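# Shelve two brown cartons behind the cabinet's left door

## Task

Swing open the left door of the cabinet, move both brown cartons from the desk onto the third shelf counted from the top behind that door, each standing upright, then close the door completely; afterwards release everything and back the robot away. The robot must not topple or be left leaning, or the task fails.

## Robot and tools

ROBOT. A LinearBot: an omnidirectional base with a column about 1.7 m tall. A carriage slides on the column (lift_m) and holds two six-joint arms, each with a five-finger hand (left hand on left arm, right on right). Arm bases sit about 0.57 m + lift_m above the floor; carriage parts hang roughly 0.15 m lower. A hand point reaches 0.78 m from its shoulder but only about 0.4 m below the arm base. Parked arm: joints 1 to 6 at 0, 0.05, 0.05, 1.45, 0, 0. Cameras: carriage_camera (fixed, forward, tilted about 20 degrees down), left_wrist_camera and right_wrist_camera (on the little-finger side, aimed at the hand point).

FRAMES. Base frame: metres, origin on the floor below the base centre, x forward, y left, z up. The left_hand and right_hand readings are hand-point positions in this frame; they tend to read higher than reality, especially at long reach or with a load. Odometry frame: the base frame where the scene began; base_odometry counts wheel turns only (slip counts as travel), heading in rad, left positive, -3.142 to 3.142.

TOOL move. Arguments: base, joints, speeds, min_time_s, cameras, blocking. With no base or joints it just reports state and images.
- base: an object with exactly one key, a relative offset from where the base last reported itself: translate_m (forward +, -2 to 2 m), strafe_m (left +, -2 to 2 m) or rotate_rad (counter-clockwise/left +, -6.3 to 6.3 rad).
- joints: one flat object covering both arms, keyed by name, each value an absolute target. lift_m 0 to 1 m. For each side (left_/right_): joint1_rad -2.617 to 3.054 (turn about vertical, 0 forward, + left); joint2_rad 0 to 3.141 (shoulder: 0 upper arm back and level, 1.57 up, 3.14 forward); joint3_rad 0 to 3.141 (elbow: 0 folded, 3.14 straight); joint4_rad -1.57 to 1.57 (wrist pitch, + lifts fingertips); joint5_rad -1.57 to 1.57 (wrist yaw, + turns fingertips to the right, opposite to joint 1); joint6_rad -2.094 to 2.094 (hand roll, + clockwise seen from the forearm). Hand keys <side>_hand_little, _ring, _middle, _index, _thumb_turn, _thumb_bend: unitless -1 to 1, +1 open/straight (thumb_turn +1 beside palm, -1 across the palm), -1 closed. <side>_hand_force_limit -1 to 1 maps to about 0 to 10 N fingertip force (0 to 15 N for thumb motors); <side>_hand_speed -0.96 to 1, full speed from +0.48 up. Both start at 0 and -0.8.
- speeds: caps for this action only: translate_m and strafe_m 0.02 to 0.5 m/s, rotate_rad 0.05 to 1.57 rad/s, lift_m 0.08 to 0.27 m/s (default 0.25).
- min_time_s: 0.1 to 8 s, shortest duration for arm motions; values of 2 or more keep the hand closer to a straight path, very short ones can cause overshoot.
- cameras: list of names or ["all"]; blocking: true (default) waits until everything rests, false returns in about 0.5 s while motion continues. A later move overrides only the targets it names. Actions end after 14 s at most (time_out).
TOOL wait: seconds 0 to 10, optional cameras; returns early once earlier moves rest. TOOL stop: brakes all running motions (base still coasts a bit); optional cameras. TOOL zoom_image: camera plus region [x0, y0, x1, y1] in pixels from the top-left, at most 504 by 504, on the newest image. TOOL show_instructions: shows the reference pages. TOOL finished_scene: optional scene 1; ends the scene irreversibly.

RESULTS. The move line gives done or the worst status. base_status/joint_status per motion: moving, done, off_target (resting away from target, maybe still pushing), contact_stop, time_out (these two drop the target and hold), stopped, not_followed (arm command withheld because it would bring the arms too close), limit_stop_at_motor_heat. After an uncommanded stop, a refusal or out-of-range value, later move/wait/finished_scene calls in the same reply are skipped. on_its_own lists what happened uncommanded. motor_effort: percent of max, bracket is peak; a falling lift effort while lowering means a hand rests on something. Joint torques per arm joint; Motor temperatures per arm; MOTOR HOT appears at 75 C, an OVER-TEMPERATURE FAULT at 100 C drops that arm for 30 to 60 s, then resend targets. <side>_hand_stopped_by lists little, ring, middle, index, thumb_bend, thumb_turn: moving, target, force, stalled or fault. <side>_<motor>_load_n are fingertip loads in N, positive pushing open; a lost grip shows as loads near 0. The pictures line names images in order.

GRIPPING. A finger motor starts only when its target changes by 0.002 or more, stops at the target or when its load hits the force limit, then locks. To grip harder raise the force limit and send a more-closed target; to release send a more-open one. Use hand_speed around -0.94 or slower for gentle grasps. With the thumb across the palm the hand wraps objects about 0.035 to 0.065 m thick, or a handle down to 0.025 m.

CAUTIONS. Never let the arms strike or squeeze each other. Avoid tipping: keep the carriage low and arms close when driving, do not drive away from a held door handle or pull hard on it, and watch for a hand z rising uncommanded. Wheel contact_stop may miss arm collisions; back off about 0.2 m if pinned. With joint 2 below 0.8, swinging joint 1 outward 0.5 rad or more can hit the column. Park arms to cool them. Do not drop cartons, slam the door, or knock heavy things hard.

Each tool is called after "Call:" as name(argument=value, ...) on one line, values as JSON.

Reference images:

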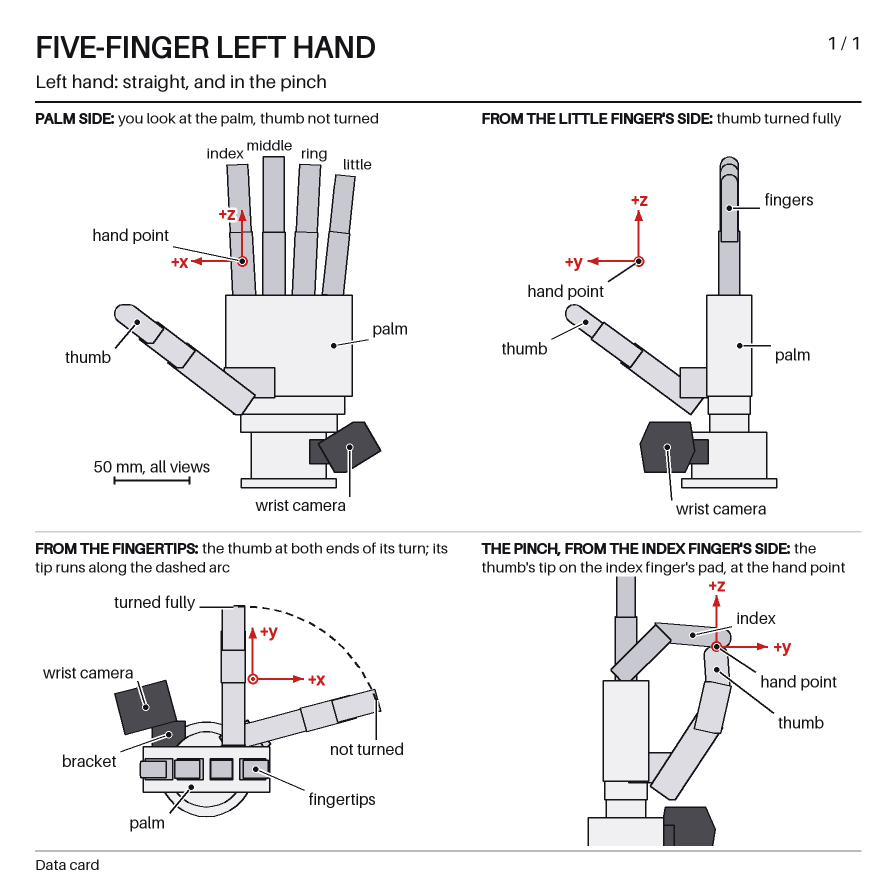

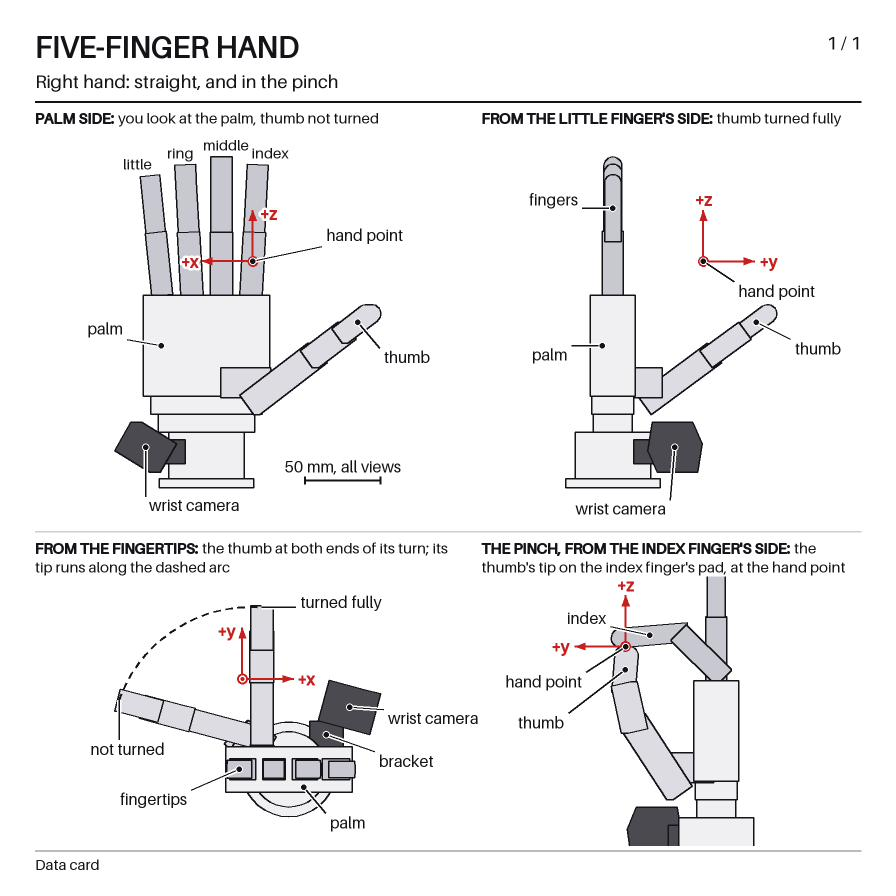

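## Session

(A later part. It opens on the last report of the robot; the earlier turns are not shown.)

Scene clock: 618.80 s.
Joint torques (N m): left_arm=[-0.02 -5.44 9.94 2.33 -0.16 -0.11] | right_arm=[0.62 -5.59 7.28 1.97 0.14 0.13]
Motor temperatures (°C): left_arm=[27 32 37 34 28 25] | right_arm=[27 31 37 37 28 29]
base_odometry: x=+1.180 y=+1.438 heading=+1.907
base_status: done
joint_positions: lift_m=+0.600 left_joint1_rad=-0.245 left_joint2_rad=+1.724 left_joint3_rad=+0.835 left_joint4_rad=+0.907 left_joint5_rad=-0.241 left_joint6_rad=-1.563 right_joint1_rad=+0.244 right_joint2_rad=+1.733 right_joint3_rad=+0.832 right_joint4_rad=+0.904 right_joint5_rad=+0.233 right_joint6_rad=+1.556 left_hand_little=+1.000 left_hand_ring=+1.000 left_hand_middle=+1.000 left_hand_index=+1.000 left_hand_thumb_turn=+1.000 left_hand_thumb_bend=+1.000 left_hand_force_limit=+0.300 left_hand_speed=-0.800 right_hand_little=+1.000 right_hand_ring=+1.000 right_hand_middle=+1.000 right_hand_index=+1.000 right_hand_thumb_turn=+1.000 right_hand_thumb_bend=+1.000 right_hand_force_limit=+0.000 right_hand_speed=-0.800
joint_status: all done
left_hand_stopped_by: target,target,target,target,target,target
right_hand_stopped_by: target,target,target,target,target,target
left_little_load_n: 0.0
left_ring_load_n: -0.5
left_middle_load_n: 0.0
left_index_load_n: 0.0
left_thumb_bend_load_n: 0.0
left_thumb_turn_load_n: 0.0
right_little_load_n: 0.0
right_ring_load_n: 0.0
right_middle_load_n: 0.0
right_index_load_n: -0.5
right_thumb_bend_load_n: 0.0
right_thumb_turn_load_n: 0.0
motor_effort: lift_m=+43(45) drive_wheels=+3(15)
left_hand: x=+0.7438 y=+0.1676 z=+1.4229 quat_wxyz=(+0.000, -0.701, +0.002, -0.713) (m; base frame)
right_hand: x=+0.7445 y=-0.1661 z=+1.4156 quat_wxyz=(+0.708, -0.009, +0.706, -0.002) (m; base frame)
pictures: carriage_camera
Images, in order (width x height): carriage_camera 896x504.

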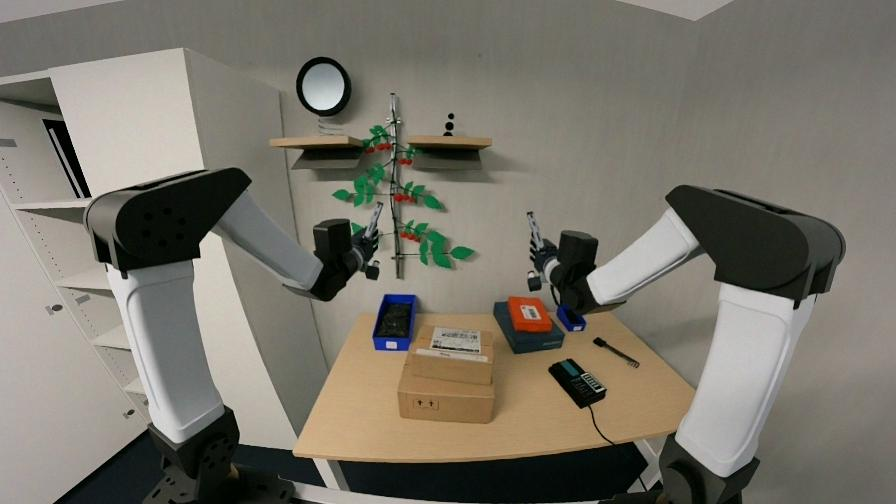

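Call:
move(base={"rotate_rad": -0.16}, speeds={"rotate_rad": 0.3})

Call:
move(base={"strafe_m": 0.1}, speeds={"strafe_m": 0.15})

Call:
move(joints={"lift_m": 0.3}, speeds={"lift_m": 0.15}, cameras=["all"])

Scene clock: 680.63 s.
Joint torques (N m): left_arm=[0.57 -5.15 9.73 2.4 -0.11 -0.12] | right_arm=[0.27 -5.46 7.21 1.94 0.1 0.15]
Motor temperatures (°C): left_arm=[27 33 40 39 28 25] | right_arm=[27 33 40 40 28 29]
move: done
base_odometry: x=+1.180 y=+1.438 heading=+1.747
base_status: done
joint_positions: lift_m=+0.600 left_joint1_rad=-0.250 left_joint2_rad=+1.724 left_joint3_rad=+0.835 left_joint4_rad=+0.906 left_joint5_rad=-0.246 left_joint6_rad=-1.563 right_joint1_rad=+0.247 right_joint2_rad=+1.733 right_joint3_rad=+0.833 right_joint4_rad=+0.903 right_joint5_rad=+0.239 right_joint6_rad=+1.556 left_hand_little=+1.000 left_hand_ring=+1.000 left_hand_middle=+1.000 left_hand_index=+1.000 left_hand_thumb_turn=+1.000 left_hand_thumb_bend=+1.000 left_hand_force_limit=+0.300 left_hand_speed=-0.800 right_hand_little=+1.000 right_hand_ring=+1.000 right_hand_middle=+1.000 right_hand_index=+1.000 right_hand_thumb_turn=+1.000 right_hand_thumb_bend=+1.000 right_hand_force_limit=+0.000 right_hand_speed=-0.800
joint_status: not commanded
left_hand_stopped_by: target,target,target,target,target,target
right_hand_stopped_by: target,target,target,target,target,target
left_little_load_n: 0.0
left_ring_load_n: 0.5
left_middle_load_n: 0.0
left_index_load_n: 0.5
left_thumb_bend_load_n: 0.0
left_thumb_turn_load_n: -0.5
right_little_load_n: 0.0
right_ring_load_n: 0.0
right_middle_load_n: 0.0
right_index_load_n: 0.0
right_thumb_bend_load_n: 0.0
right_thumb_turn_load_n: 0.0
motor_effort: lift_m=+45(45) drive_wheels=+6(12)
left_hand: x=+0.7435 y=+0.1659 z=+1.4228 quat_wxyz=(+0.000, -0.701, +0.002, -0.713) (m; base frame)
right_hand: x=+0.7445 y=-0.1653 z=+1.4156 quat_wxyz=(+0.708, -0.008, +0.706, -0.002) (m; base frame)
pictures: none

Scene clock: 682.20 s.
Joint torques (N m): left_arm=[0.46 -5.15 9.78 2.34 -0.05 -0.07] | right_arm=[-0.13 -5.56 7.23 1.97 0.03 0.17]
move: done
base_odometry: x=+1.082 y=+1.421 heading=+1.746
base_status: done
joint_positions: lift_m=+0.600 left_joint1_rad=-0.249 left_joint2_rad=+1.724 left_joint3_rad=+0.836 left_joint4_rad=+0.905 left_joint5_rad=-0.247 left_joint6_rad=-1.563 right_joint1_rad=+0.250 right_joint2_rad=+1.733 right_joint3_rad=+0.833 right_joint4_rad=+0.902 right_joint5_rad=+0.243 right_joint6_rad=+1.556 left_hand_little=+1.000 left_hand_ring=+1.000 left_hand_middle=+1.000 left_hand_index=+1.000 left_hand_thumb_turn=+1.000 left_hand_thumb_bend=+1.000 left_hand_force_limit=+0.300 left_hand_speed=-0.800 right_hand_little=+1.000 right_hand_ring=+1.000 right_hand_middle=+1.000 right_hand_index=+1.000 right_hand_thumb_turn=+1.000 right_hand_thumb_bend=+1.000 right_hand_force_limit=+0.000 right_hand_speed=-0.800
joint_status: not commanded
left_hand_stopped_by: target,target,target,target,target,target
right_hand_stopped_by: target,target,target,target,target,target
left_little_load_n: 0.5
left_ring_load_n: 0.0
left_middle_load_n: 0.0
left_index_load_n: 0.0
left_thumb_bend_load_n: 0.0
left_thumb_turn_load_n: 0.0
right_little_load_n: 0.0
right_ring_load_n: 0.0
right_middle_load_n: 0.0
right_index_load_n: 0.0
right_thumb_bend_load_n: 0.0
right_thumb_turn_load_n: 0.0
motor_effort: lift_m=+44(45) drive_wheels=+7(19)
left_hand: x=+0.7436 y=+0.1663 z=+1.4228 quat_wxyz=(+0.000, -0.701, +0.002, -0.713) (m; base frame)
right_hand: x=+0.7443 y=-0.1645 z=+1.4153 quat_wxyz=(+0.708, -0.008, +0.707, -0.003) (m; base frame)
pictures: none

Scene clock: 684.67 s.
Joint torques (N m): left_arm=[0.36 -5.85 8.92 2.47 -0.04 -0.14] | right_arm=[0.02 -6.24 6.5 2.06 0.05 0.17]
move: done
base_odometry: x=+1.082 y=+1.421 heading=+1.746
base_status: not commanded
joint_positions: lift_m=+0.300 left_joint1_rad=-0.249 left_joint2_rad=+1.730 left_joint3_rad=+0.844 left_joint4_rad=+0.895 left_joint5_rad=-0.247 left_joint6_rad=-1.563 right_joint1_rad=+0.250 right_joint2_rad=+1.740 right_joint3_rad=+0.842 right_joint4_rad=+0.891 right_joint5_rad=+0.243 right_joint6_rad=+1.556 left_hand_little=+1.000 left_hand_ring=+1.000 left_hand_middle=+1.000 left_hand_index=+1.000 left_hand_thumb_turn=+1.000 left_hand_thumb_bend=+1.000 left_hand_force_limit=+0.300 left_hand_speed=-0.800 right_hand_little=+1.000 right_hand_ring=+1.000 right_hand_middle=+1.000 right_hand_index=+1.000 right_hand_thumb_turn=+1.000 right_hand_thumb_bend=+1.000 right_hand_force_limit=+0.000 right_hand_speed=-0.800
joint_status: all done
left_hand_stopped_by: target,target,target,target,target,target
right_hand_stopped_by: target,target,target,target,target,target
left_little_load_n: 0.0
left_ring_load_n: 0.0
left_middle_load_n: 0.0
left_index_load_n: 0.0
left_thumb_bend_load_n: 0.0
left_thumb_turn_load_n: 0.0
right_little_load_n: 0.0
right_ring_load_n: 0.0
right_middle_load_n: 0.0
right_index_load_n: 0.0
right_thumb_bend_load_n: 0.0
right_thumb_turn_load_n: 0.0
motor_effort: lift_m=+44(46) drive_wheels=+7(8)
left_hand: x=+0.7457 y=+0.1658 z=+1.1209 quat_wxyz=(+0.001, -0.704, +0.003, -0.710) (m; base frame)
right_hand: x=+0.7465 y=-0.1639 z=+1.1130 quat_wxyz=(+0.705, -0.008, +0.710, -0.003) (m; base frame)
pictures: carriage_camera, left_wrist_camera, right_wrist_camera
Images, in order (width x height): carriage_camera 896x504, left_wrist_camera 896x504, right_wrist_camera 896x504.

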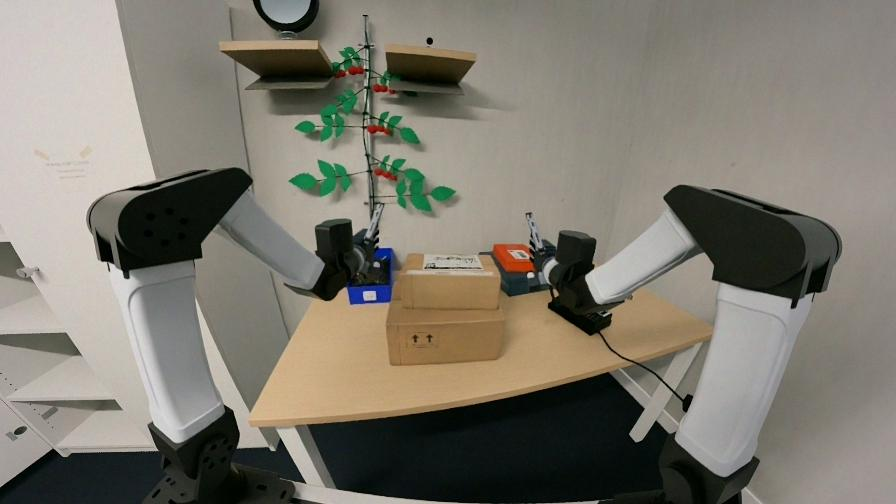

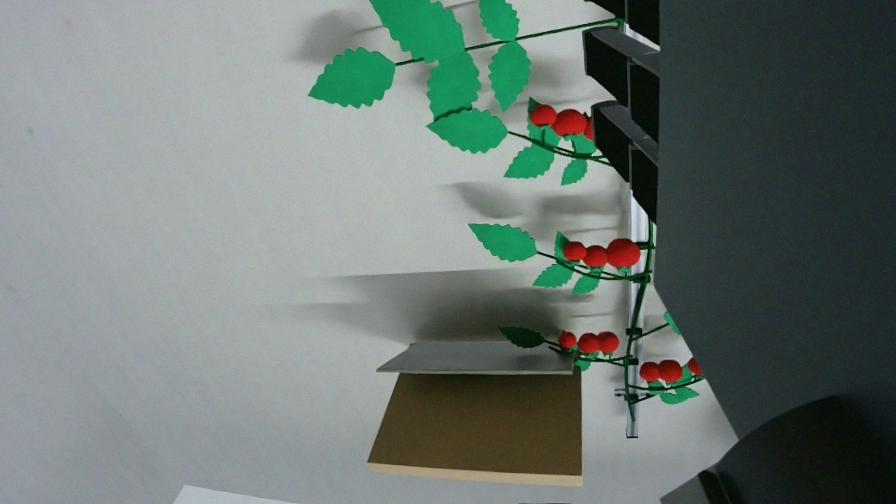

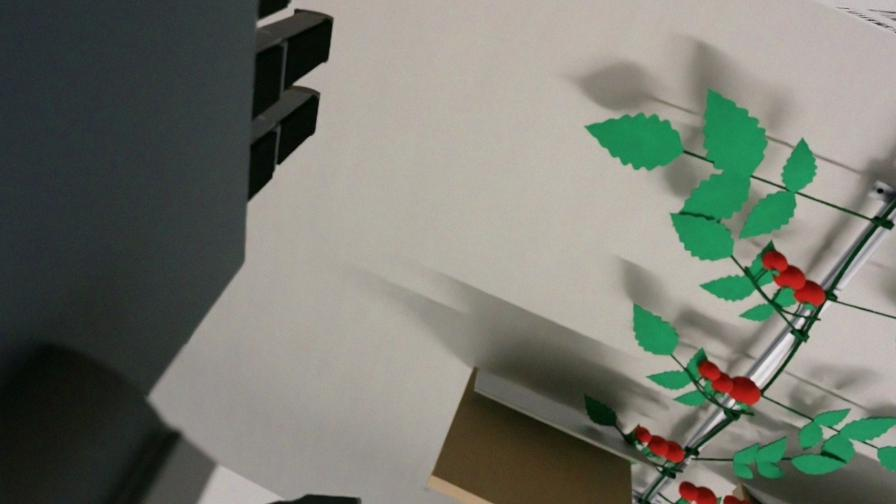

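Call:
zoom_image(camera="carriage_camera", region=[360, 200, 540, 380])

Call:
zoom_image(camera="carriage_camera", region=[0, 200, 220, 480])

Scaled by 2.800 from the camera's 896x504 image, which has a finer 1280x720 frame.

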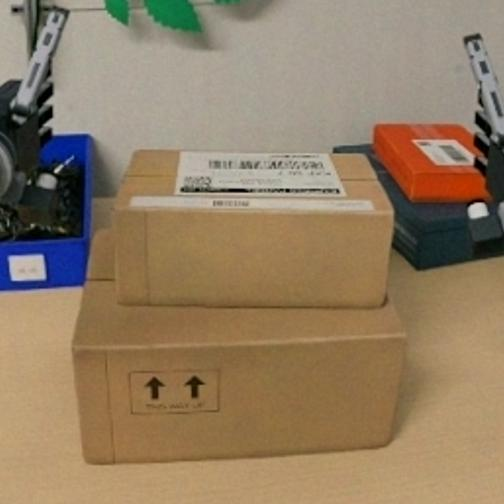

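Scaled by 1.800 from the camera's 896x504 image, which has a finer 1280x720 frame.

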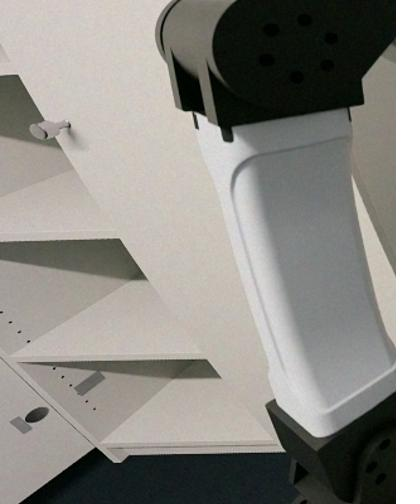

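Call:
move(base={"translate_m": 0.035}, joints={"lift_m": 0.2}, speeds={"lift_m": 0.1, "translate_m": 0.1})

Call:
move(joints={"left_joint1_rad": -0.40, "left_joint5_rad": -0.40, "right_joint1_rad": 0.40, "right_joint5_rad": 0.40}, min_time_s=2.5, cameras=["carriage_camera"])

Call:
zoom_image(camera="carriage_camera", region=[330, 220, 560, 380])

Scene clock: 710.07 s.
Joint torques (N m): left_arm=[0.44 -5.72 8.98 2.49 -0.1 -0.11] | right_arm=[-0.06 -6.11 6.67 2.08 0.07 0.16]
move: done
base_odometry: x=+1.075 y=+1.455 heading=+1.747
base_status: done
joint_positions: lift_m=+0.200 left_joint1_rad=-0.249 left_joint2_rad=+1.730 left_joint3_rad=+0.845 left_joint4_rad=+0.894 left_joint5_rad=-0.248 left_joint6_rad=-1.564 right_joint1_rad=+0.250 right_joint2_rad=+1.740 right_joint3_rad=+0.842 right_joint4_rad=+0.890 right_joint5_rad=+0.243 right_joint6_rad=+1.556 left_hand_little=+1.000 left_hand_ring=+1.000 left_hand_middle=+1.000 left_hand_index=+1.000 left_hand_thumb_turn=+1.000 left_hand_thumb_bend=+1.000 left_hand_force_limit=+0.300 left_hand_speed=-0.800 right_hand_little=+1.000 right_hand_ring=+1.000 right_hand_middle=+1.000 right_hand_index=+1.000 right_hand_thumb_turn=+1.000 right_hand_thumb_bend=+1.000 right_hand_force_limit=+0.000 right_hand_speed=-0.800
joint_status: all done
left_hand_stopped_by: target,target,target,target,target,target
right_hand_stopped_by: target,target,target,target,target,target
left_little_load_n: 0.0
left_ring_load_n: 0.0
left_middle_load_n: 0.0
left_index_load_n: 0.0
left_thumb_bend_load_n: 0.0
left_thumb_turn_load_n: 0.0
right_little_load_n: 0.0
right_ring_load_n: 0.0
right_middle_load_n: 0.0
right_index_load_n: 0.0
right_thumb_bend_load_n: 0.0
right_thumb_turn_load_n: 0.0
motor_effort: lift_m=+46(47) drive_wheels=-6(13)
left_hand: x=+0.7459 y=+0.1659 z=+1.0212 quat_wxyz=(+0.001, -0.704, +0.002, -0.710) (m; base frame)
right_hand: x=+0.7467 y=-0.1640 z=+1.0129 quat_wxyz=(+0.704, -0.008, +0.710, -0.003) (m; base frame)
pictures: none

Scene clock: 712.87 s.
Joint torques (N m): left_arm=[-0.12 -6.02 8.83 2.42 -0.15 -0.14] | right_arm=[0.54 -6.08 6.39 2.03 0.18 0.17]
move: done
base_odometry: x=+1.075 y=+1.455 heading=+1.747
base_status: not commanded
joint_positions: lift_m=+0.200 left_joint1_rad=-0.395 left_joint2_rad=+1.730 left_joint3_rad=+0.845 left_joint4_rad=+0.895 left_joint5_rad=-0.391 left_joint6_rad=-1.564 right_joint1_rad=+0.393 right_joint2_rad=+1.740 right_joint3_rad=+0.842 right_joint4_rad=+0.891 right_joint5_rad=+0.383 right_joint6_rad=+1.556 left_hand_little=+1.000 left_hand_ring=+1.000 left_hand_middle=+1.000 left_hand_index=+1.000 left_hand_thumb_turn=+1.000 left_hand_thumb_bend=+1.000 left_hand_force_limit=+0.300 left_hand_speed=-0.800 right_hand_little=+1.000 right_hand_ring=+1.000 right_hand_middle=+1.000 right_hand_index=+1.000 right_hand_thumb_turn=+1.000 right_hand_thumb_bend=+1.000 right_hand_force_limit=+0.000 right_hand_speed=-0.800
joint_status: all done
left_hand_stopped_by: target,target,target,target,target,target
right_hand_stopped_by: target,target,target,target,target,target
left_little_load_n: 0.0
left_ring_load_n: 0.0
left_middle_load_n: 0.0
left_index_load_n: 0.0
left_thumb_bend_load_n: 0.0
left_thumb_turn_load_n: 0.0
right_little_load_n: 0.0
right_ring_load_n: 0.0
right_middle_load_n: 0.0
right_index_load_n: 0.0
right_thumb_bend_load_n: 0.0
right_thumb_turn_load_n: 0.0
motor_effort: lift_m=+46(47) drive_wheels=+5(6)
left_hand: x=+0.7302 y=+0.1191 z=+1.0214 quat_wxyz=(+0.000, -0.704, +0.002, -0.710) (m; base frame)
right_hand: x=+0.7313 y=-0.1175 z=+1.0130 quat_wxyz=(+0.705, -0.010, +0.709, -0.003) (m; base frame)
pictures: carriage_camera
Images, in order (width x height): carriage_camera 896x504.

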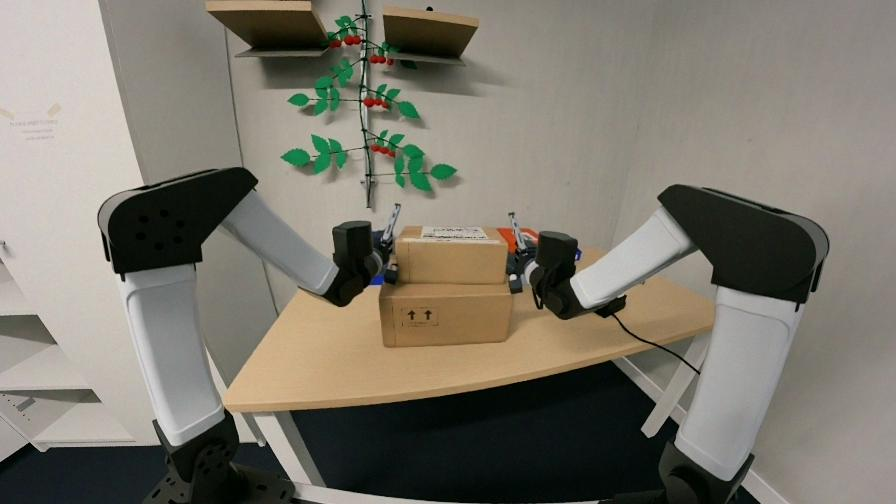

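Scaled by 2.191 from the camera's 896x504 image, which has a finer 1280x720 frame.

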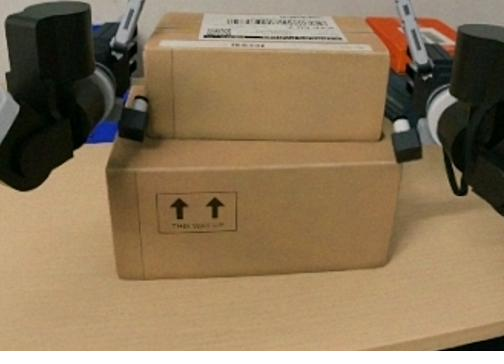

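Call:
move(joints={"lift_m": 0.21, "left_joint1_rad": -0.47, "left_joint5_rad": -0.46, "right_joint1_rad": 0.47, "right_joint5_rad": 0.46}, min_time_s=2)

Call:
move(joints={"left_joint1_rad": -0.56, "left_joint5_rad": -0.27, "right_joint1_rad": 0.56, "right_joint5_rad": 0.27}, min_time_s=2, cameras=["carriage_camera", "left_wrist_camera", "right_wrist_camera"])

Call:
zoom_image(camera="carriage_camera", region=[330, 220, 560, 380])

Scene clock: 722.23 s.
Joint torques (N m): left_arm=[-0.01 -5.98 8.66 2.33 -0.17 -0.09] | right_arm=[0.55 -6.16 6.41 1.96 0.14 0.16]
move: done
base_odometry: x=+1.075 y=+1.455 heading=+1.747
base_status: not commanded
joint_positions: lift_m=+0.210 left_joint1_rad=-0.465 left_joint2_rad=+1.730 left_joint3_rad=+0.846 left_joint4_rad=+0.901 left_joint5_rad=-0.451 left_joint6_rad=-1.564 right_joint1_rad=+0.463 right_joint2_rad=+1.741 right_joint3_rad=+0.844 right_joint4_rad=+0.897 right_joint5_rad=+0.443 right_joint6_rad=+1.556 left_hand_little=+1.000 left_hand_ring=+1.000 left_hand_middle=+1.000 left_hand_index=+1.000 left_hand_thumb_turn=+1.000 left_hand_thumb_bend=+1.000 left_hand_force_limit=+0.300 left_hand_speed=-0.800 right_hand_little=+1.000 right_hand_ring=+1.000 right_hand_middle=+1.000 right_hand_index=+1.000 right_hand_thumb_turn=+1.000 right_hand_thumb_bend=+1.000 right_hand_force_limit=+0.000 right_hand_speed=-0.800
joint_status: all done
left_hand_stopped_by: target,target,target,target,target,target
right_hand_stopped_by: target,target,target,target,target,target
left_little_load_n: 0.5
left_ring_load_n: 0.0
left_middle_load_n: 0.0
left_index_load_n: 0.0
left_thumb_bend_load_n: 0.0
left_thumb_turn_load_n: 0.0
right_little_load_n: 0.0
right_ring_load_n: 0.0
right_middle_load_n: 0.0
right_index_load_n: 0.0
right_thumb_bend_load_n: 0.0
right_thumb_turn_load_n: 0.0
motor_effort: lift_m=+41(54) drive_wheels=+5(7)
left_hand: x=+0.7197 y=+0.0955 z=+1.0340 quat_wxyz=(-0.005, -0.701, +0.005, -0.713) (m; base frame)
right_hand: x=+0.7210 y=-0.0943 z=+1.0252 quat_wxyz=(+0.707, -0.012, +0.707, +0.002) (m; base frame)
pictures: none

Scene clock: 724.53 s.
Joint torques (N m): left_arm=[-5.42 -5.81 8.76 2.21 1.42 0] | right_arm=[5.52 -6.23 6.35 1.98 -1.31 -0.04]
move: off_target
base_odometry: x=+1.075 y=+1.455 heading=+1.747
base_status: not commanded
joint_positions: lift_m=+0.210 left_joint1_rad=-0.494 left_joint2_rad=+1.730 left_joint3_rad=+0.846 left_joint4_rad=+0.911 left_joint5_rad=-0.429 left_joint6_rad=-1.568 right_joint1_rad=+0.494 right_joint2_rad=+1.741 right_joint3_rad=+0.844 right_joint4_rad=+0.897 right_joint5_rad=+0.415 right_joint6_rad=+1.574 left_hand_little=+1.000 left_hand_ring=+1.000 left_hand_middle=+1.000 left_hand_index=+1.000 left_hand_thumb_turn=+1.000 left_hand_thumb_bend=+1.000 left_hand_force_limit=+0.300 left_hand_speed=-0.800 right_hand_little=+1.000 right_hand_ring=+1.000 right_hand_middle=+1.000 right_hand_index=+1.000 right_hand_thumb_turn=+1.000 right_hand_thumb_bend=+1.000 right_hand_force_limit=+0.000 right_hand_speed=-0.800
joint_status: left_joint1_rad off_target (ended at -0.494, target -0.560); left_joint5_rad off_target (ended at -0.429, target -0.270); right_joint1_rad off_target (ended at +0.494, target +0.560); right_joint5_rad off_target (ended at +0.415, target +0.270)
left_hand_stopped_by: target,target,target,target,target,target
right_hand_stopped_by: target,target,target,target,target,target
left_little_load_n: 0.0
left_ring_load_n: 0.0
left_middle_load_n: 0.0
left_index_load_n: 0.0
left_thumb_bend_load_n: 0.0
left_thumb_turn_load_n: -0.5
right_little_load_n: 0.0
right_ring_load_n: 0.0
right_middle_load_n: 0.0
right_index_load_n: 0.0
right_thumb_bend_load_n: -0.5
right_thumb_turn_load_n: 0.0
motor_effort: lift_m=+43(44) drive_wheels=+5(5)
left_hand: x=+0.7115 y=+0.0775 z=+1.0369 quat_wxyz=(-0.026, -0.698, +0.019, -0.715) (m; base frame)
right_hand: x=+0.7119 y=-0.0738 z=+1.0263 quat_wxyz=(+0.706, -0.027, +0.707, +0.029) (m; base frame)
pictures: carriage_camera, left_wrist_camera, right_wrist_camera
Images, in order (width x height): carriage_camera 896x504, left_wrist_camera 896x504, right_wrist_camera 896x504.

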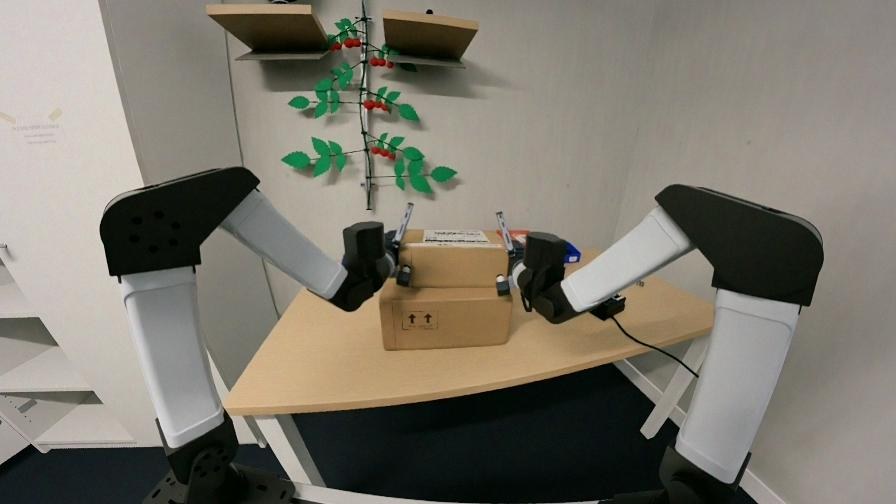

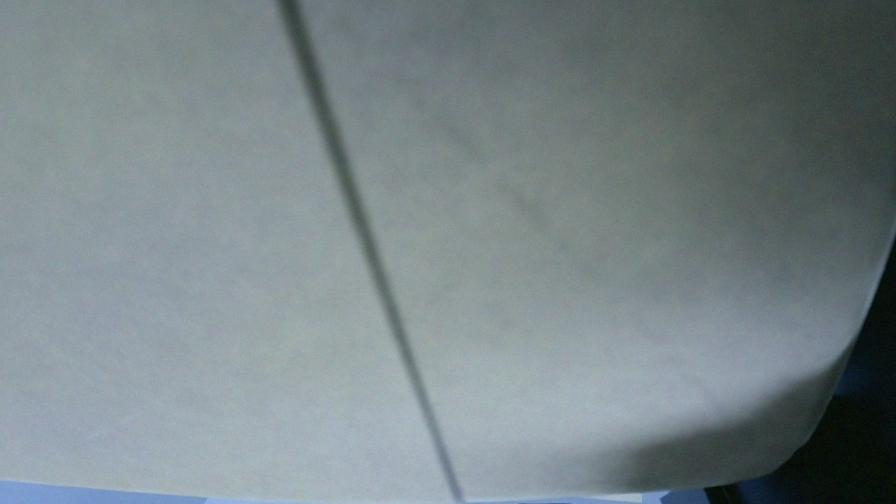

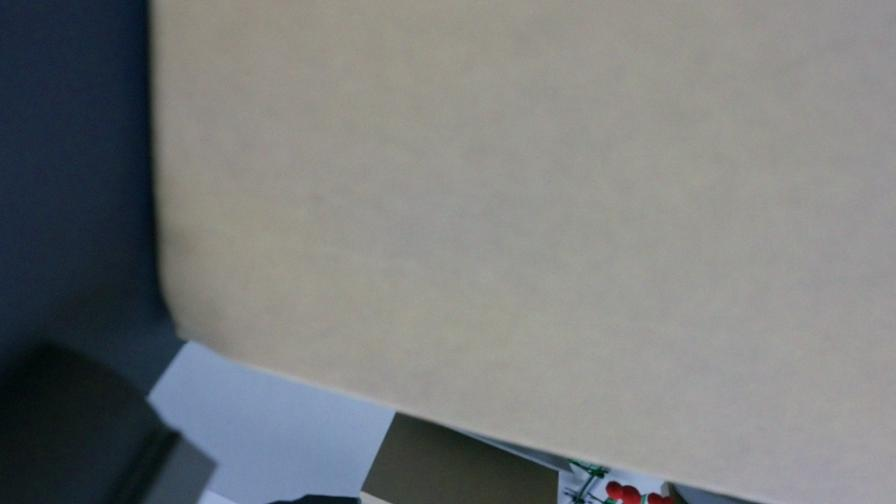

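Scaled by 2.191 from the camera's 896x504 image, which has a finer 1280x720 frame.

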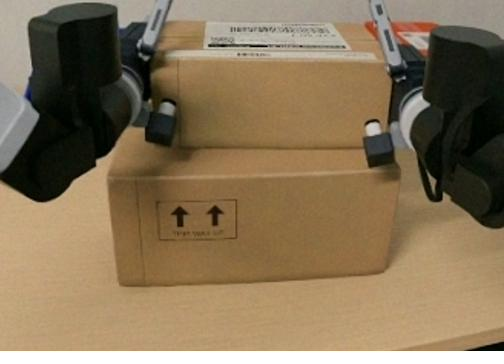

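Call:
move(joints={"left_joint1_rad": -0.60, "left_joint5_rad": -0.30, "right_joint1_rad": 0.60, "right_joint5_rad": 0.30}, min_time_s=1.5)

Call:
move(joints={"lift_m": 0.25}, speeds={"lift_m": 0.08}, cameras=["carriage_camera"])

Call:
zoom_image(camera="carriage_camera", region=[330, 220, 560, 380])

Scene clock: 735.23 s.
Joint torques (N m): left_arm=[-6.56 -5.75 8.62 2.15 1.7 -0.07] | right_arm=[7.51 -6.19 6.27 1.97 -1.54 -0.1]
move: off_target
base_odometry: x=+1.075 y=+1.455 heading=+1.747
base_status: not commanded
joint_positions: lift_m=+0.210 left_joint1_rad=-0.519 left_joint2_rad=+1.730 left_joint3_rad=+0.846 left_joint4_rad=+0.915 left_joint5_rad=-0.487 left_joint6_rad=-1.568 right_joint1_rad=+0.511 right_joint2_rad=+1.741 right_joint3_rad=+0.844 right_joint4_rad=+0.896 right_joint5_rad=+0.470 right_joint6_rad=+1.579 left_hand_little=+1.000 left_hand_ring=+1.000 left_hand_middle=+1.000 left_hand_index=+1.000 left_hand_thumb_turn=+1.000 left_hand_thumb_bend=+1.000 left_hand_force_limit=+0.300 left_hand_speed=-0.800 right_hand_little=+1.000 right_hand_ring=+1.000 right_hand_middle=+1.000 right_hand_index=+1.000 right_hand_thumb_turn=+1.000 right_hand_thumb_bend=+1.000 right_hand_force_limit=+0.000 right_hand_speed=-0.800
joint_status: left_joint1_rad off_target (ended at -0.520, target -0.600); left_joint5_rad off_target (ended at -0.487, target -0.300); right_joint1_rad off_target (ended at +0.511, target +0.600); right_joint5_rad off_target (ended at +0.469, target +0.300)
left_hand_stopped_by: target,target,target,target,target,target
right_hand_stopped_by: target,target,target,target,target,target
left_little_load_n: 0.5
left_ring_load_n: 0.0
left_middle_load_n: 0.0
left_index_load_n: 0.0
left_thumb_bend_load_n: 0.0
left_thumb_turn_load_n: -0.5
right_little_load_n: 0.0
right_ring_load_n: 0.0
right_middle_load_n: 0.0
right_index_load_n: 0.0
right_thumb_bend_load_n: 0.0
right_thumb_turn_load_n: -0.5
motor_effort: lift_m=+42(44) drive_wheels=+5(6)
left_hand: x=+0.7094 y=+0.0762 z=+1.0378 quat_wxyz=(-0.016, -0.697, +0.007, -0.717) (m; base frame)
right_hand: x=+0.7119 y=-0.0762 z=+1.0263 quat_wxyz=(+0.707, -0.012, +0.707, +0.017) (m; base frame)
pictures: none

Scene clock: 736.10 s.
Joint torques (N m): left_arm=[-6.38 -5.71 8.61 2.67 1.82 -0.04] | right_arm=[7.12 -6.26 6.34 2.23 -1.55 -0.11]
move: done
base_odometry: x=+1.075 y=+1.455 heading=+1.747
base_status: not commanded
joint_positions: lift_m=+0.250 left_joint1_rad=-0.522 left_joint2_rad=+1.730 left_joint3_rad=+0.846 left_joint4_rad=+0.866 left_joint5_rad=-0.500 left_joint6_rad=-1.571 right_joint1_rad=+0.515 right_joint2_rad=+1.741 right_joint3_rad=+0.844 right_joint4_rad=+0.865 right_joint5_rad=+0.470 right_joint6_rad=+1.579 left_hand_little=+1.000 left_hand_ring=+1.000 left_hand_middle=+1.000 left_hand_index=+1.000 left_hand_thumb_turn=+1.000 left_hand_thumb_bend=+1.000 left_hand_force_limit=+0.300 left_hand_speed=-0.800 right_hand_little=+1.000 right_hand_ring=+1.000 right_hand_middle=+1.000 right_hand_index=+1.000 right_hand_thumb_turn=+1.000 right_hand_thumb_bend=+1.000 right_hand_force_limit=+0.000 right_hand_speed=-0.800
joint_status: all done
left_hand_stopped_by: target,target,target,target,target,target
right_hand_stopped_by: target,target,target,target,target,target
left_little_load_n: 0.0
left_ring_load_n: 0.0
left_middle_load_n: 0.0
left_index_load_n: 0.0
left_thumb_bend_load_n: 0.0
left_thumb_turn_load_n: 0.0
right_little_load_n: 0.0
right_ring_load_n: 0.0
right_middle_load_n: 0.0
right_index_load_n: 0.0
right_thumb_bend_load_n: 0.0
right_thumb_turn_load_n: -0.5
motor_effort: lift_m=+45(52) drive_wheels=+5(6)
left_hand: x=+0.7110 y=+0.0767 z=+1.0648 quat_wxyz=(-0.005, -0.712, +0.010, -0.702) (m; base frame)
right_hand: x=+0.7118 y=-0.0741 z=+1.0577 quat_wxyz=(+0.697, -0.018, +0.717, +0.013) (m; base frame)
pictures: carriage_camera
Images, in order (width x height): carriage_camera 896x504.

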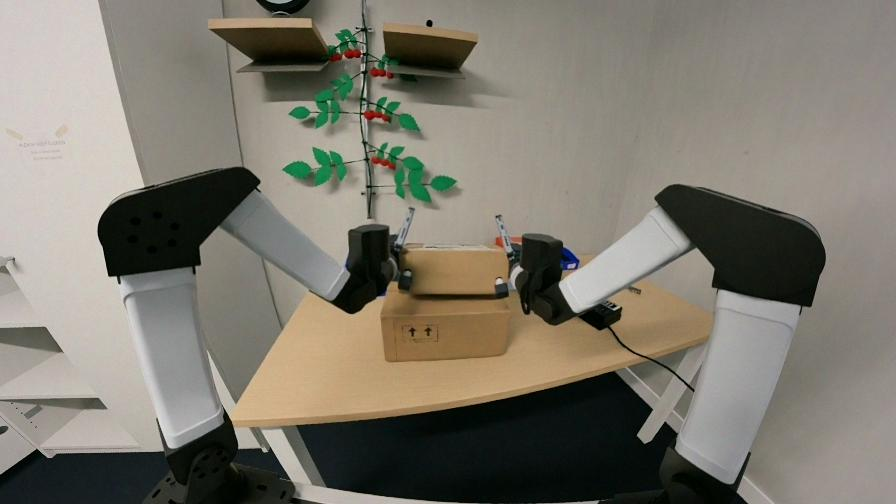

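Scaled by 2.191 from the camera's 896x504 image, which has a finer 1280x720 frame.

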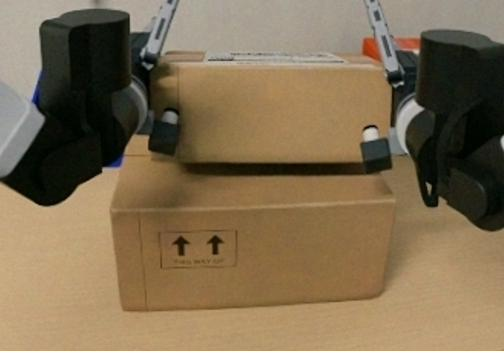

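Call:
move(joints={"lift_m": 0.35}, speeds={"lift_m": 0.08})

Call:
move(base={"translate_m": -0.35}, speeds={"translate_m": 0.12}, cameras=["carriage_camera"])

Call:
move(base={"rotate_rad": 0.16}, speeds={"rotate_rad": 0.15}, cameras=["carriage_camera"])

Scene clock: 750.00 s.
Joint torques (N m): left_arm=[-6.17 -5.5 8.66 2.93 1.83 -0.08] | right_arm=[6.95 -6.35 6.24 2.21 -1.55 -0.11]
Motor temperatures (°C): left_arm=[29 34 40 41 32 25] | right_arm=[29 33 41 45 30 29]
move: done
base_odometry: x=+1.075 y=+1.455 heading=+1.747
base_status: not commanded
joint_positions: lift_m=+0.350 left_joint1_rad=-0.523 left_joint2_rad=+1.730 left_joint3_rad=+0.846 left_joint4_rad=+0.845 left_joint5_rad=-0.501 left_joint6_rad=-1.571 right_joint1_rad=+0.516 right_joint2_rad=+1.741 right_joint3_rad=+0.844 right_joint4_rad=+0.867 right_joint5_rad=+0.470 right_joint6_rad=+1.579 left_hand_little=+1.000 left_hand_ring=+1.000 left_hand_middle=+1.000 left_hand_index=+1.000 left_hand_thumb_turn=+1.000 left_hand_thumb_bend=+1.000 left_hand_force_limit=+0.300 left_hand_speed=-0.800 right_hand_little=+1.000 right_hand_ring=+1.000 right_hand_middle=+1.000 right_hand_index=+1.000 right_hand_thumb_turn=+1.000 right_hand_thumb_bend=+1.000 right_hand_force_limit=+0.000 right_hand_speed=-0.800
joint_status: all done
left_hand_stopped_by: target,target,target,target,target,target
right_hand_stopped_by: target,target,target,target,target,target
left_little_load_n: 0.0
left_ring_load_n: 0.0
left_middle_load_n: 0.0
left_index_load_n: 0.0
left_thumb_bend_load_n: 0.0
left_thumb_turn_load_n: 0.0
right_little_load_n: 0.0
right_ring_load_n: 0.0
right_middle_load_n: 0.0
right_index_load_n: 0.0
right_thumb_bend_load_n: 0.0
right_thumb_turn_load_n: 0.0
motor_effort: lift_m=+45(53) drive_wheels=+5(6)
left_hand: x=+0.7112 y=+0.0760 z=+1.1590 quat_wxyz=(-0.001, -0.719, +0.014, -0.695) (m; base frame)
right_hand: x=+0.7115 y=-0.0735 z=+1.1583 quat_wxyz=(+0.697, -0.018, +0.716, +0.014) (m; base frame)
pictures: none

Scene clock: 753.70 s.
Joint torques (N m): left_arm=[-6.28 -5.72 8.65 2.96 1.77 -0.02] | right_arm=[7.01 -6.09 6.32 2.22 -1.53 -0.12]
move: done
base_odometry: x=+1.136 y=+1.110 heading=+1.747
base_status: done
joint_positions: lift_m=+0.350 left_joint1_rad=-0.523 left_joint2_rad=+1.730 left_joint3_rad=+0.846 left_joint4_rad=+0.844 left_joint5_rad=-0.502 left_joint6_rad=-1.571 right_joint1_rad=+0.516 right_joint2_rad=+1.741 right_joint3_rad=+0.844 right_joint4_rad=+0.867 right_joint5_rad=+0.470 right_joint6_rad=+1.579 left_hand_little=+1.000 left_hand_ring=+1.000 left_hand_middle=+1.000 left_hand_index=+1.000 left_hand_thumb_turn=+1.000 left_hand_thumb_bend=+1.000 left_hand_force_limit=+0.300 left_hand_speed=-0.800 right_hand_little=+1.000 right_hand_ring=+1.000 right_hand_middle=+1.000 right_hand_index=+1.000 right_hand_thumb_turn=+1.000 right_hand_thumb_bend=+1.000 right_hand_force_limit=+0.000 right_hand_speed=-0.800
joint_status: not commanded
left_hand_stopped_by: target,target,target,target,target,target
right_hand_stopped_by: target,target,target,target,target,target
left_little_load_n: 0.0
left_ring_load_n: 0.0
left_middle_load_n: 0.0
left_index_load_n: 0.0
left_thumb_bend_load_n: 0.0
left_thumb_turn_load_n: -0.5
right_little_load_n: 0.5
right_ring_load_n: 0.0
right_middle_load_n: 0.0
right_index_load_n: 0.0
right_thumb_bend_load_n: 0.0
right_thumb_turn_load_n: 0.0
motor_effort: lift_m=+43(45) drive_wheels=-2(16)
left_hand: x=+0.7112 y=+0.0760 z=+1.1585 quat_wxyz=(-0.001, -0.719, +0.014, -0.695) (m; base frame)
right_hand: x=+0.7115 y=-0.0735 z=+1.1582 quat_wxyz=(+0.697, -0.018, +0.716, +0.014) (m; base frame)
pictures: carriage_camera
Images, in order (width x height): carriage_camera 896x504.

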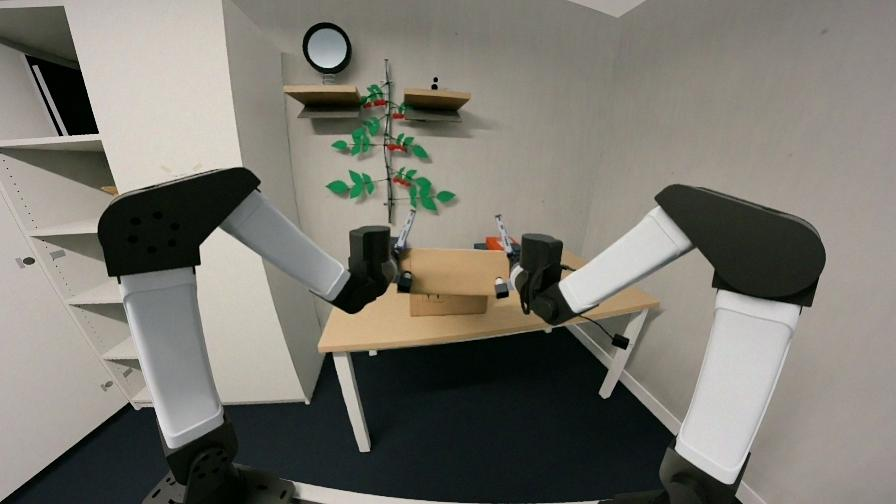

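Scene clock: 755.27 s.
Joint torques (N m): left_arm=[-6.3 -5.94 8.66 2.96 1.84 -0.01] | right_arm=[6.95 -6.22 6.37 2.22 -1.56 -0.12]
move: done
base_odometry: x=+1.136 y=+1.110 heading=+1.907
base_status: done
joint_positions: lift_m=+0.350 left_joint1_rad=-0.525 left_joint2_rad=+1.730 left_joint3_rad=+0.846 left_joint4_rad=+0.844 left_joint5_rad=-0.506 left_joint6_rad=-1.571 right_joint1_rad=+0.517 right_joint2_rad=+1.741 right_joint3_rad=+0.844 right_joint4_rad=+0.867 right_joint5_rad=+0.473 right_joint6_rad=+1.579 left_hand_little=+1.000 left_hand_ring=+1.000 left_hand_middle=+1.000 left_hand_index=+1.000 left_hand_thumb_turn=+1.000 left_hand_thumb_bend=+1.000 left_hand_force_limit=+0.300 left_hand_speed=-0.800 right_hand_little=+1.000 right_hand_ring=+1.000 right_hand_middle=+1.000 right_hand_index=+1.000 right_hand_thumb_turn=+1.000 right_hand_thumb_bend=+1.000 right_hand_force_limit=+0.000 right_hand_speed=-0.800
joint_status: not commanded
left_hand_stopped_by: target,target,target,target,target,target
right_hand_stopped_by: target,target,target,target,target,target
left_little_load_n: 0.0
left_ring_load_n: 0.0
left_middle_load_n: 0.0
left_index_load_n: 0.0
left_thumb_bend_load_n: 0.0
left_thumb_turn_load_n: 0.0
right_little_load_n: 0.0
right_ring_load_n: 0.0
right_middle_load_n: 0.5
right_index_load_n: 0.0
right_thumb_bend_load_n: 0.0
right_thumb_turn_load_n: 0.0
motor_effort: lift_m=+43(45) drive_wheels=-7(10)
left_hand: x=+0.7112 y=+0.0762 z=+1.1586 quat_wxyz=(+0.000, -0.719, +0.014, -0.695) (m; base frame)
right_hand: x=+0.7113 y=-0.0732 z=+1.1582 quat_wxyz=(+0.697, -0.018, +0.716, +0.014) (m; base frame)
pictures: carriage_camera
Images, in order (width x height): carriage_camera 896x504.

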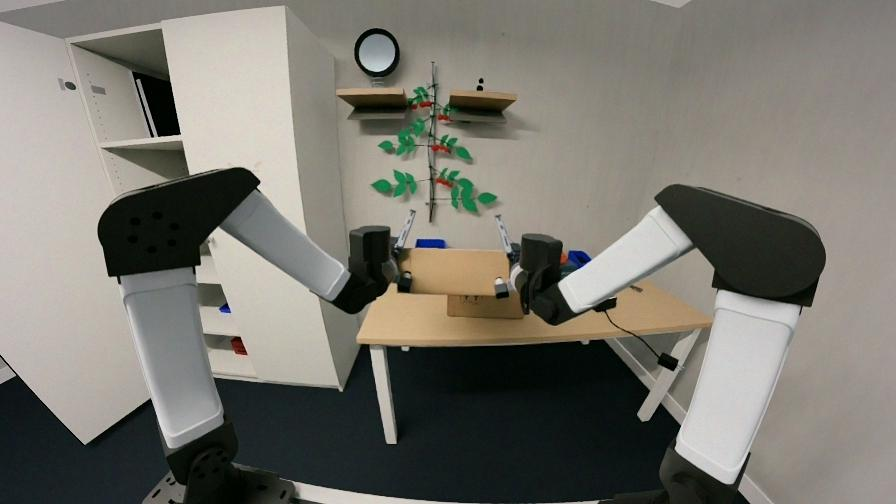

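Call:
move(base={"strafe_m": 1.3}, speeds={"strafe_m": 0.25}, cameras=["carriage_camera"])

Scene clock: 767.20 s.
Joint torques (N m): left_arm=[-5.93 -5.81 8.69 2.99 1.84 -0.02] | right_arm=[6.69 -6.23 6.41 2.22 -1.56 -0.1]
move: done
base_odometry: x=-0.090 y=+0.680 heading=+1.908
base_status: done
joint_positions: lift_m=+0.350 left_joint1_rad=-0.525 left_joint2_rad=+1.730 left_joint3_rad=+0.846 left_joint4_rad=+0.843 left_joint5_rad=-0.506 left_joint6_rad=-1.571 right_joint1_rad=+0.518 right_joint2_rad=+1.741 right_joint3_rad=+0.844 right_joint4_rad=+0.866 right_joint5_rad=+0.475 right_joint6_rad=+1.579 left_hand_little=+1.000 left_hand_ring=+1.000 left_hand_middle=+1.000 left_hand_index=+1.000 left_hand_thumb_turn=+1.000 left_hand_thumb_bend=+1.000 left_hand_force_limit=+0.300 left_hand_speed=-0.800 right_hand_little=+1.000 right_hand_ring=+1.000 right_hand_middle=+1.000 right_hand_index=+1.000 right_hand_thumb_turn=+1.000 right_hand_thumb_bend=+1.000 right_hand_force_limit=+0.000 right_hand_speed=-0.800
joint_status: not commanded
left_hand_stopped_by: target,target,target,target,target,target
right_hand_stopped_by: target,target,target,target,target,target
left_little_load_n: 0.0
left_ring_load_n: 0.0
left_middle_load_n: 0.0
left_index_load_n: 0.0
left_thumb_bend_load_n: 0.0
left_thumb_turn_load_n: 0.0
right_little_load_n: 0.0
right_ring_load_n: 0.0
right_middle_load_n: 0.0
right_index_load_n: 0.0
right_thumb_bend_load_n: 0.0
right_thumb_turn_load_n: 0.0
motor_effort: lift_m=+44(45) drive_wheels=-8(22)
left_hand: x=+0.7112 y=+0.0762 z=+1.1583 quat_wxyz=(+0.000, -0.719, +0.014, -0.694) (m; base frame)
right_hand: x=+0.7114 y=-0.0734 z=+1.1580 quat_wxyz=(+0.697, -0.018, +0.717, +0.013) (m; base frame)
pictures: carriage_camera
Images, in order (width x height): carriage_camera 896x504.

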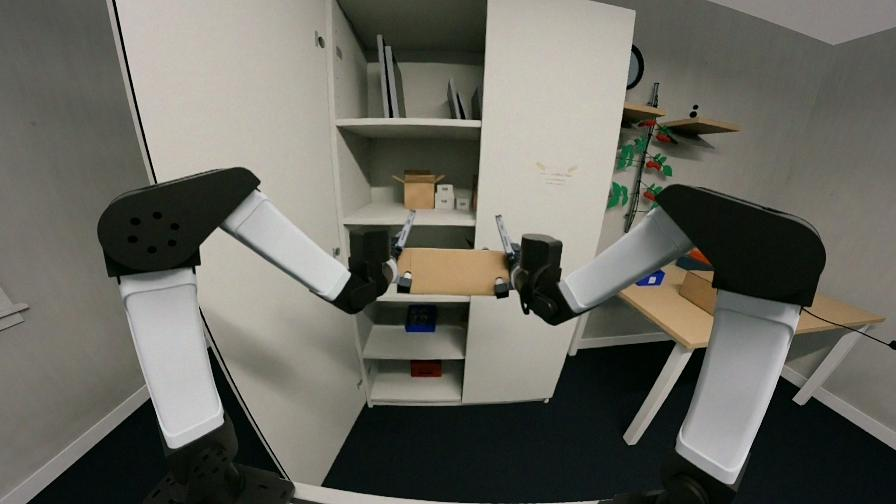

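Call:
move(base={"strafe_m": 0.14}, joints={"lift_m": 0.45}, speeds={"strafe_m": 0.15}, cameras=["carriage_camera"])

Call:
zoom_image(camera="carriage_camera", region=[320, 0, 580, 450])

Scene clock: 775.63 s.
Joint torques (N m): left_arm=[-6.12 -6.6 8.76 2.92 1.85 -0.05] | right_arm=[7.05 -6.19 6.58 2.25 -1.58 -0.11]
move: done
base_odometry: x=-0.222 y=+0.633 heading=+1.909
base_status: done
joint_positions: lift_m=+0.450 left_joint1_rad=-0.526 left_joint2_rad=+1.737 left_joint3_rad=+0.846 left_joint4_rad=+0.846 left_joint5_rad=-0.507 left_joint6_rad=-1.571 right_joint1_rad=+0.518 right_joint2_rad=+1.742 right_joint3_rad=+0.841 right_joint4_rad=+0.865 right_joint5_rad=+0.477 right_joint6_rad=+1.579 left_hand_little=+1.000 left_hand_ring=+1.000 left_hand_middle=+1.000 left_hand_index=+1.000 left_hand_thumb_turn=+1.000 left_hand_thumb_bend=+1.000 left_hand_force_limit=+0.300 left_hand_speed=-0.800 right_hand_little=+1.000 right_hand_ring=+1.000 right_hand_middle=+1.000 right_hand_index=+1.000 right_hand_thumb_turn=+1.000 right_hand_thumb_bend=+1.000 right_hand_force_limit=+0.000 right_hand_speed=-0.800
joint_status: all done
left_hand_stopped_by: target,target,target,target,target,target
right_hand_stopped_by: target,target,target,target,target,target
left_little_load_n: 0.0
left_ring_load_n: 0.0
left_middle_load_n: 0.0
left_index_load_n: 0.0
left_thumb_bend_load_n: 0.0
left_thumb_turn_load_n: 0.0
right_little_load_n: 0.0
right_ring_load_n: 0.0
right_middle_load_n: 0.0
right_index_load_n: 0.0
right_thumb_bend_load_n: 0.0
right_thumb_turn_load_n: 0.0
motor_effort: lift_m=+45(54) drive_wheels=+6(19)
left_hand: x=+0.7117 y=+0.0753 z=+1.2550 quat_wxyz=(+0.001, -0.721, +0.015, -0.693) (m; base frame)
right_hand: x=+0.7112 y=-0.0739 z=+1.2559 quat_wxyz=(+0.696, -0.018, +0.718, +0.011) (m; base frame)
pictures: carriage_camera
Images, in order (width x height): carriage_camera 896x504.

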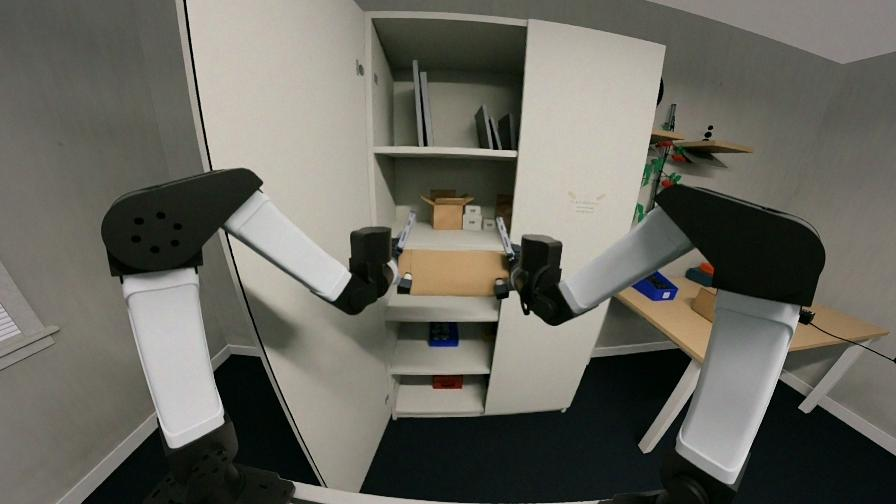

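Scaled by 1.120 from the camera's 896x504 image, which has a finer 1280x720 frame.

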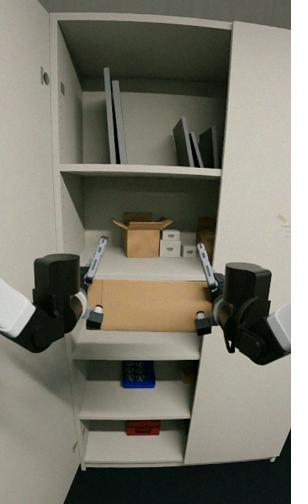

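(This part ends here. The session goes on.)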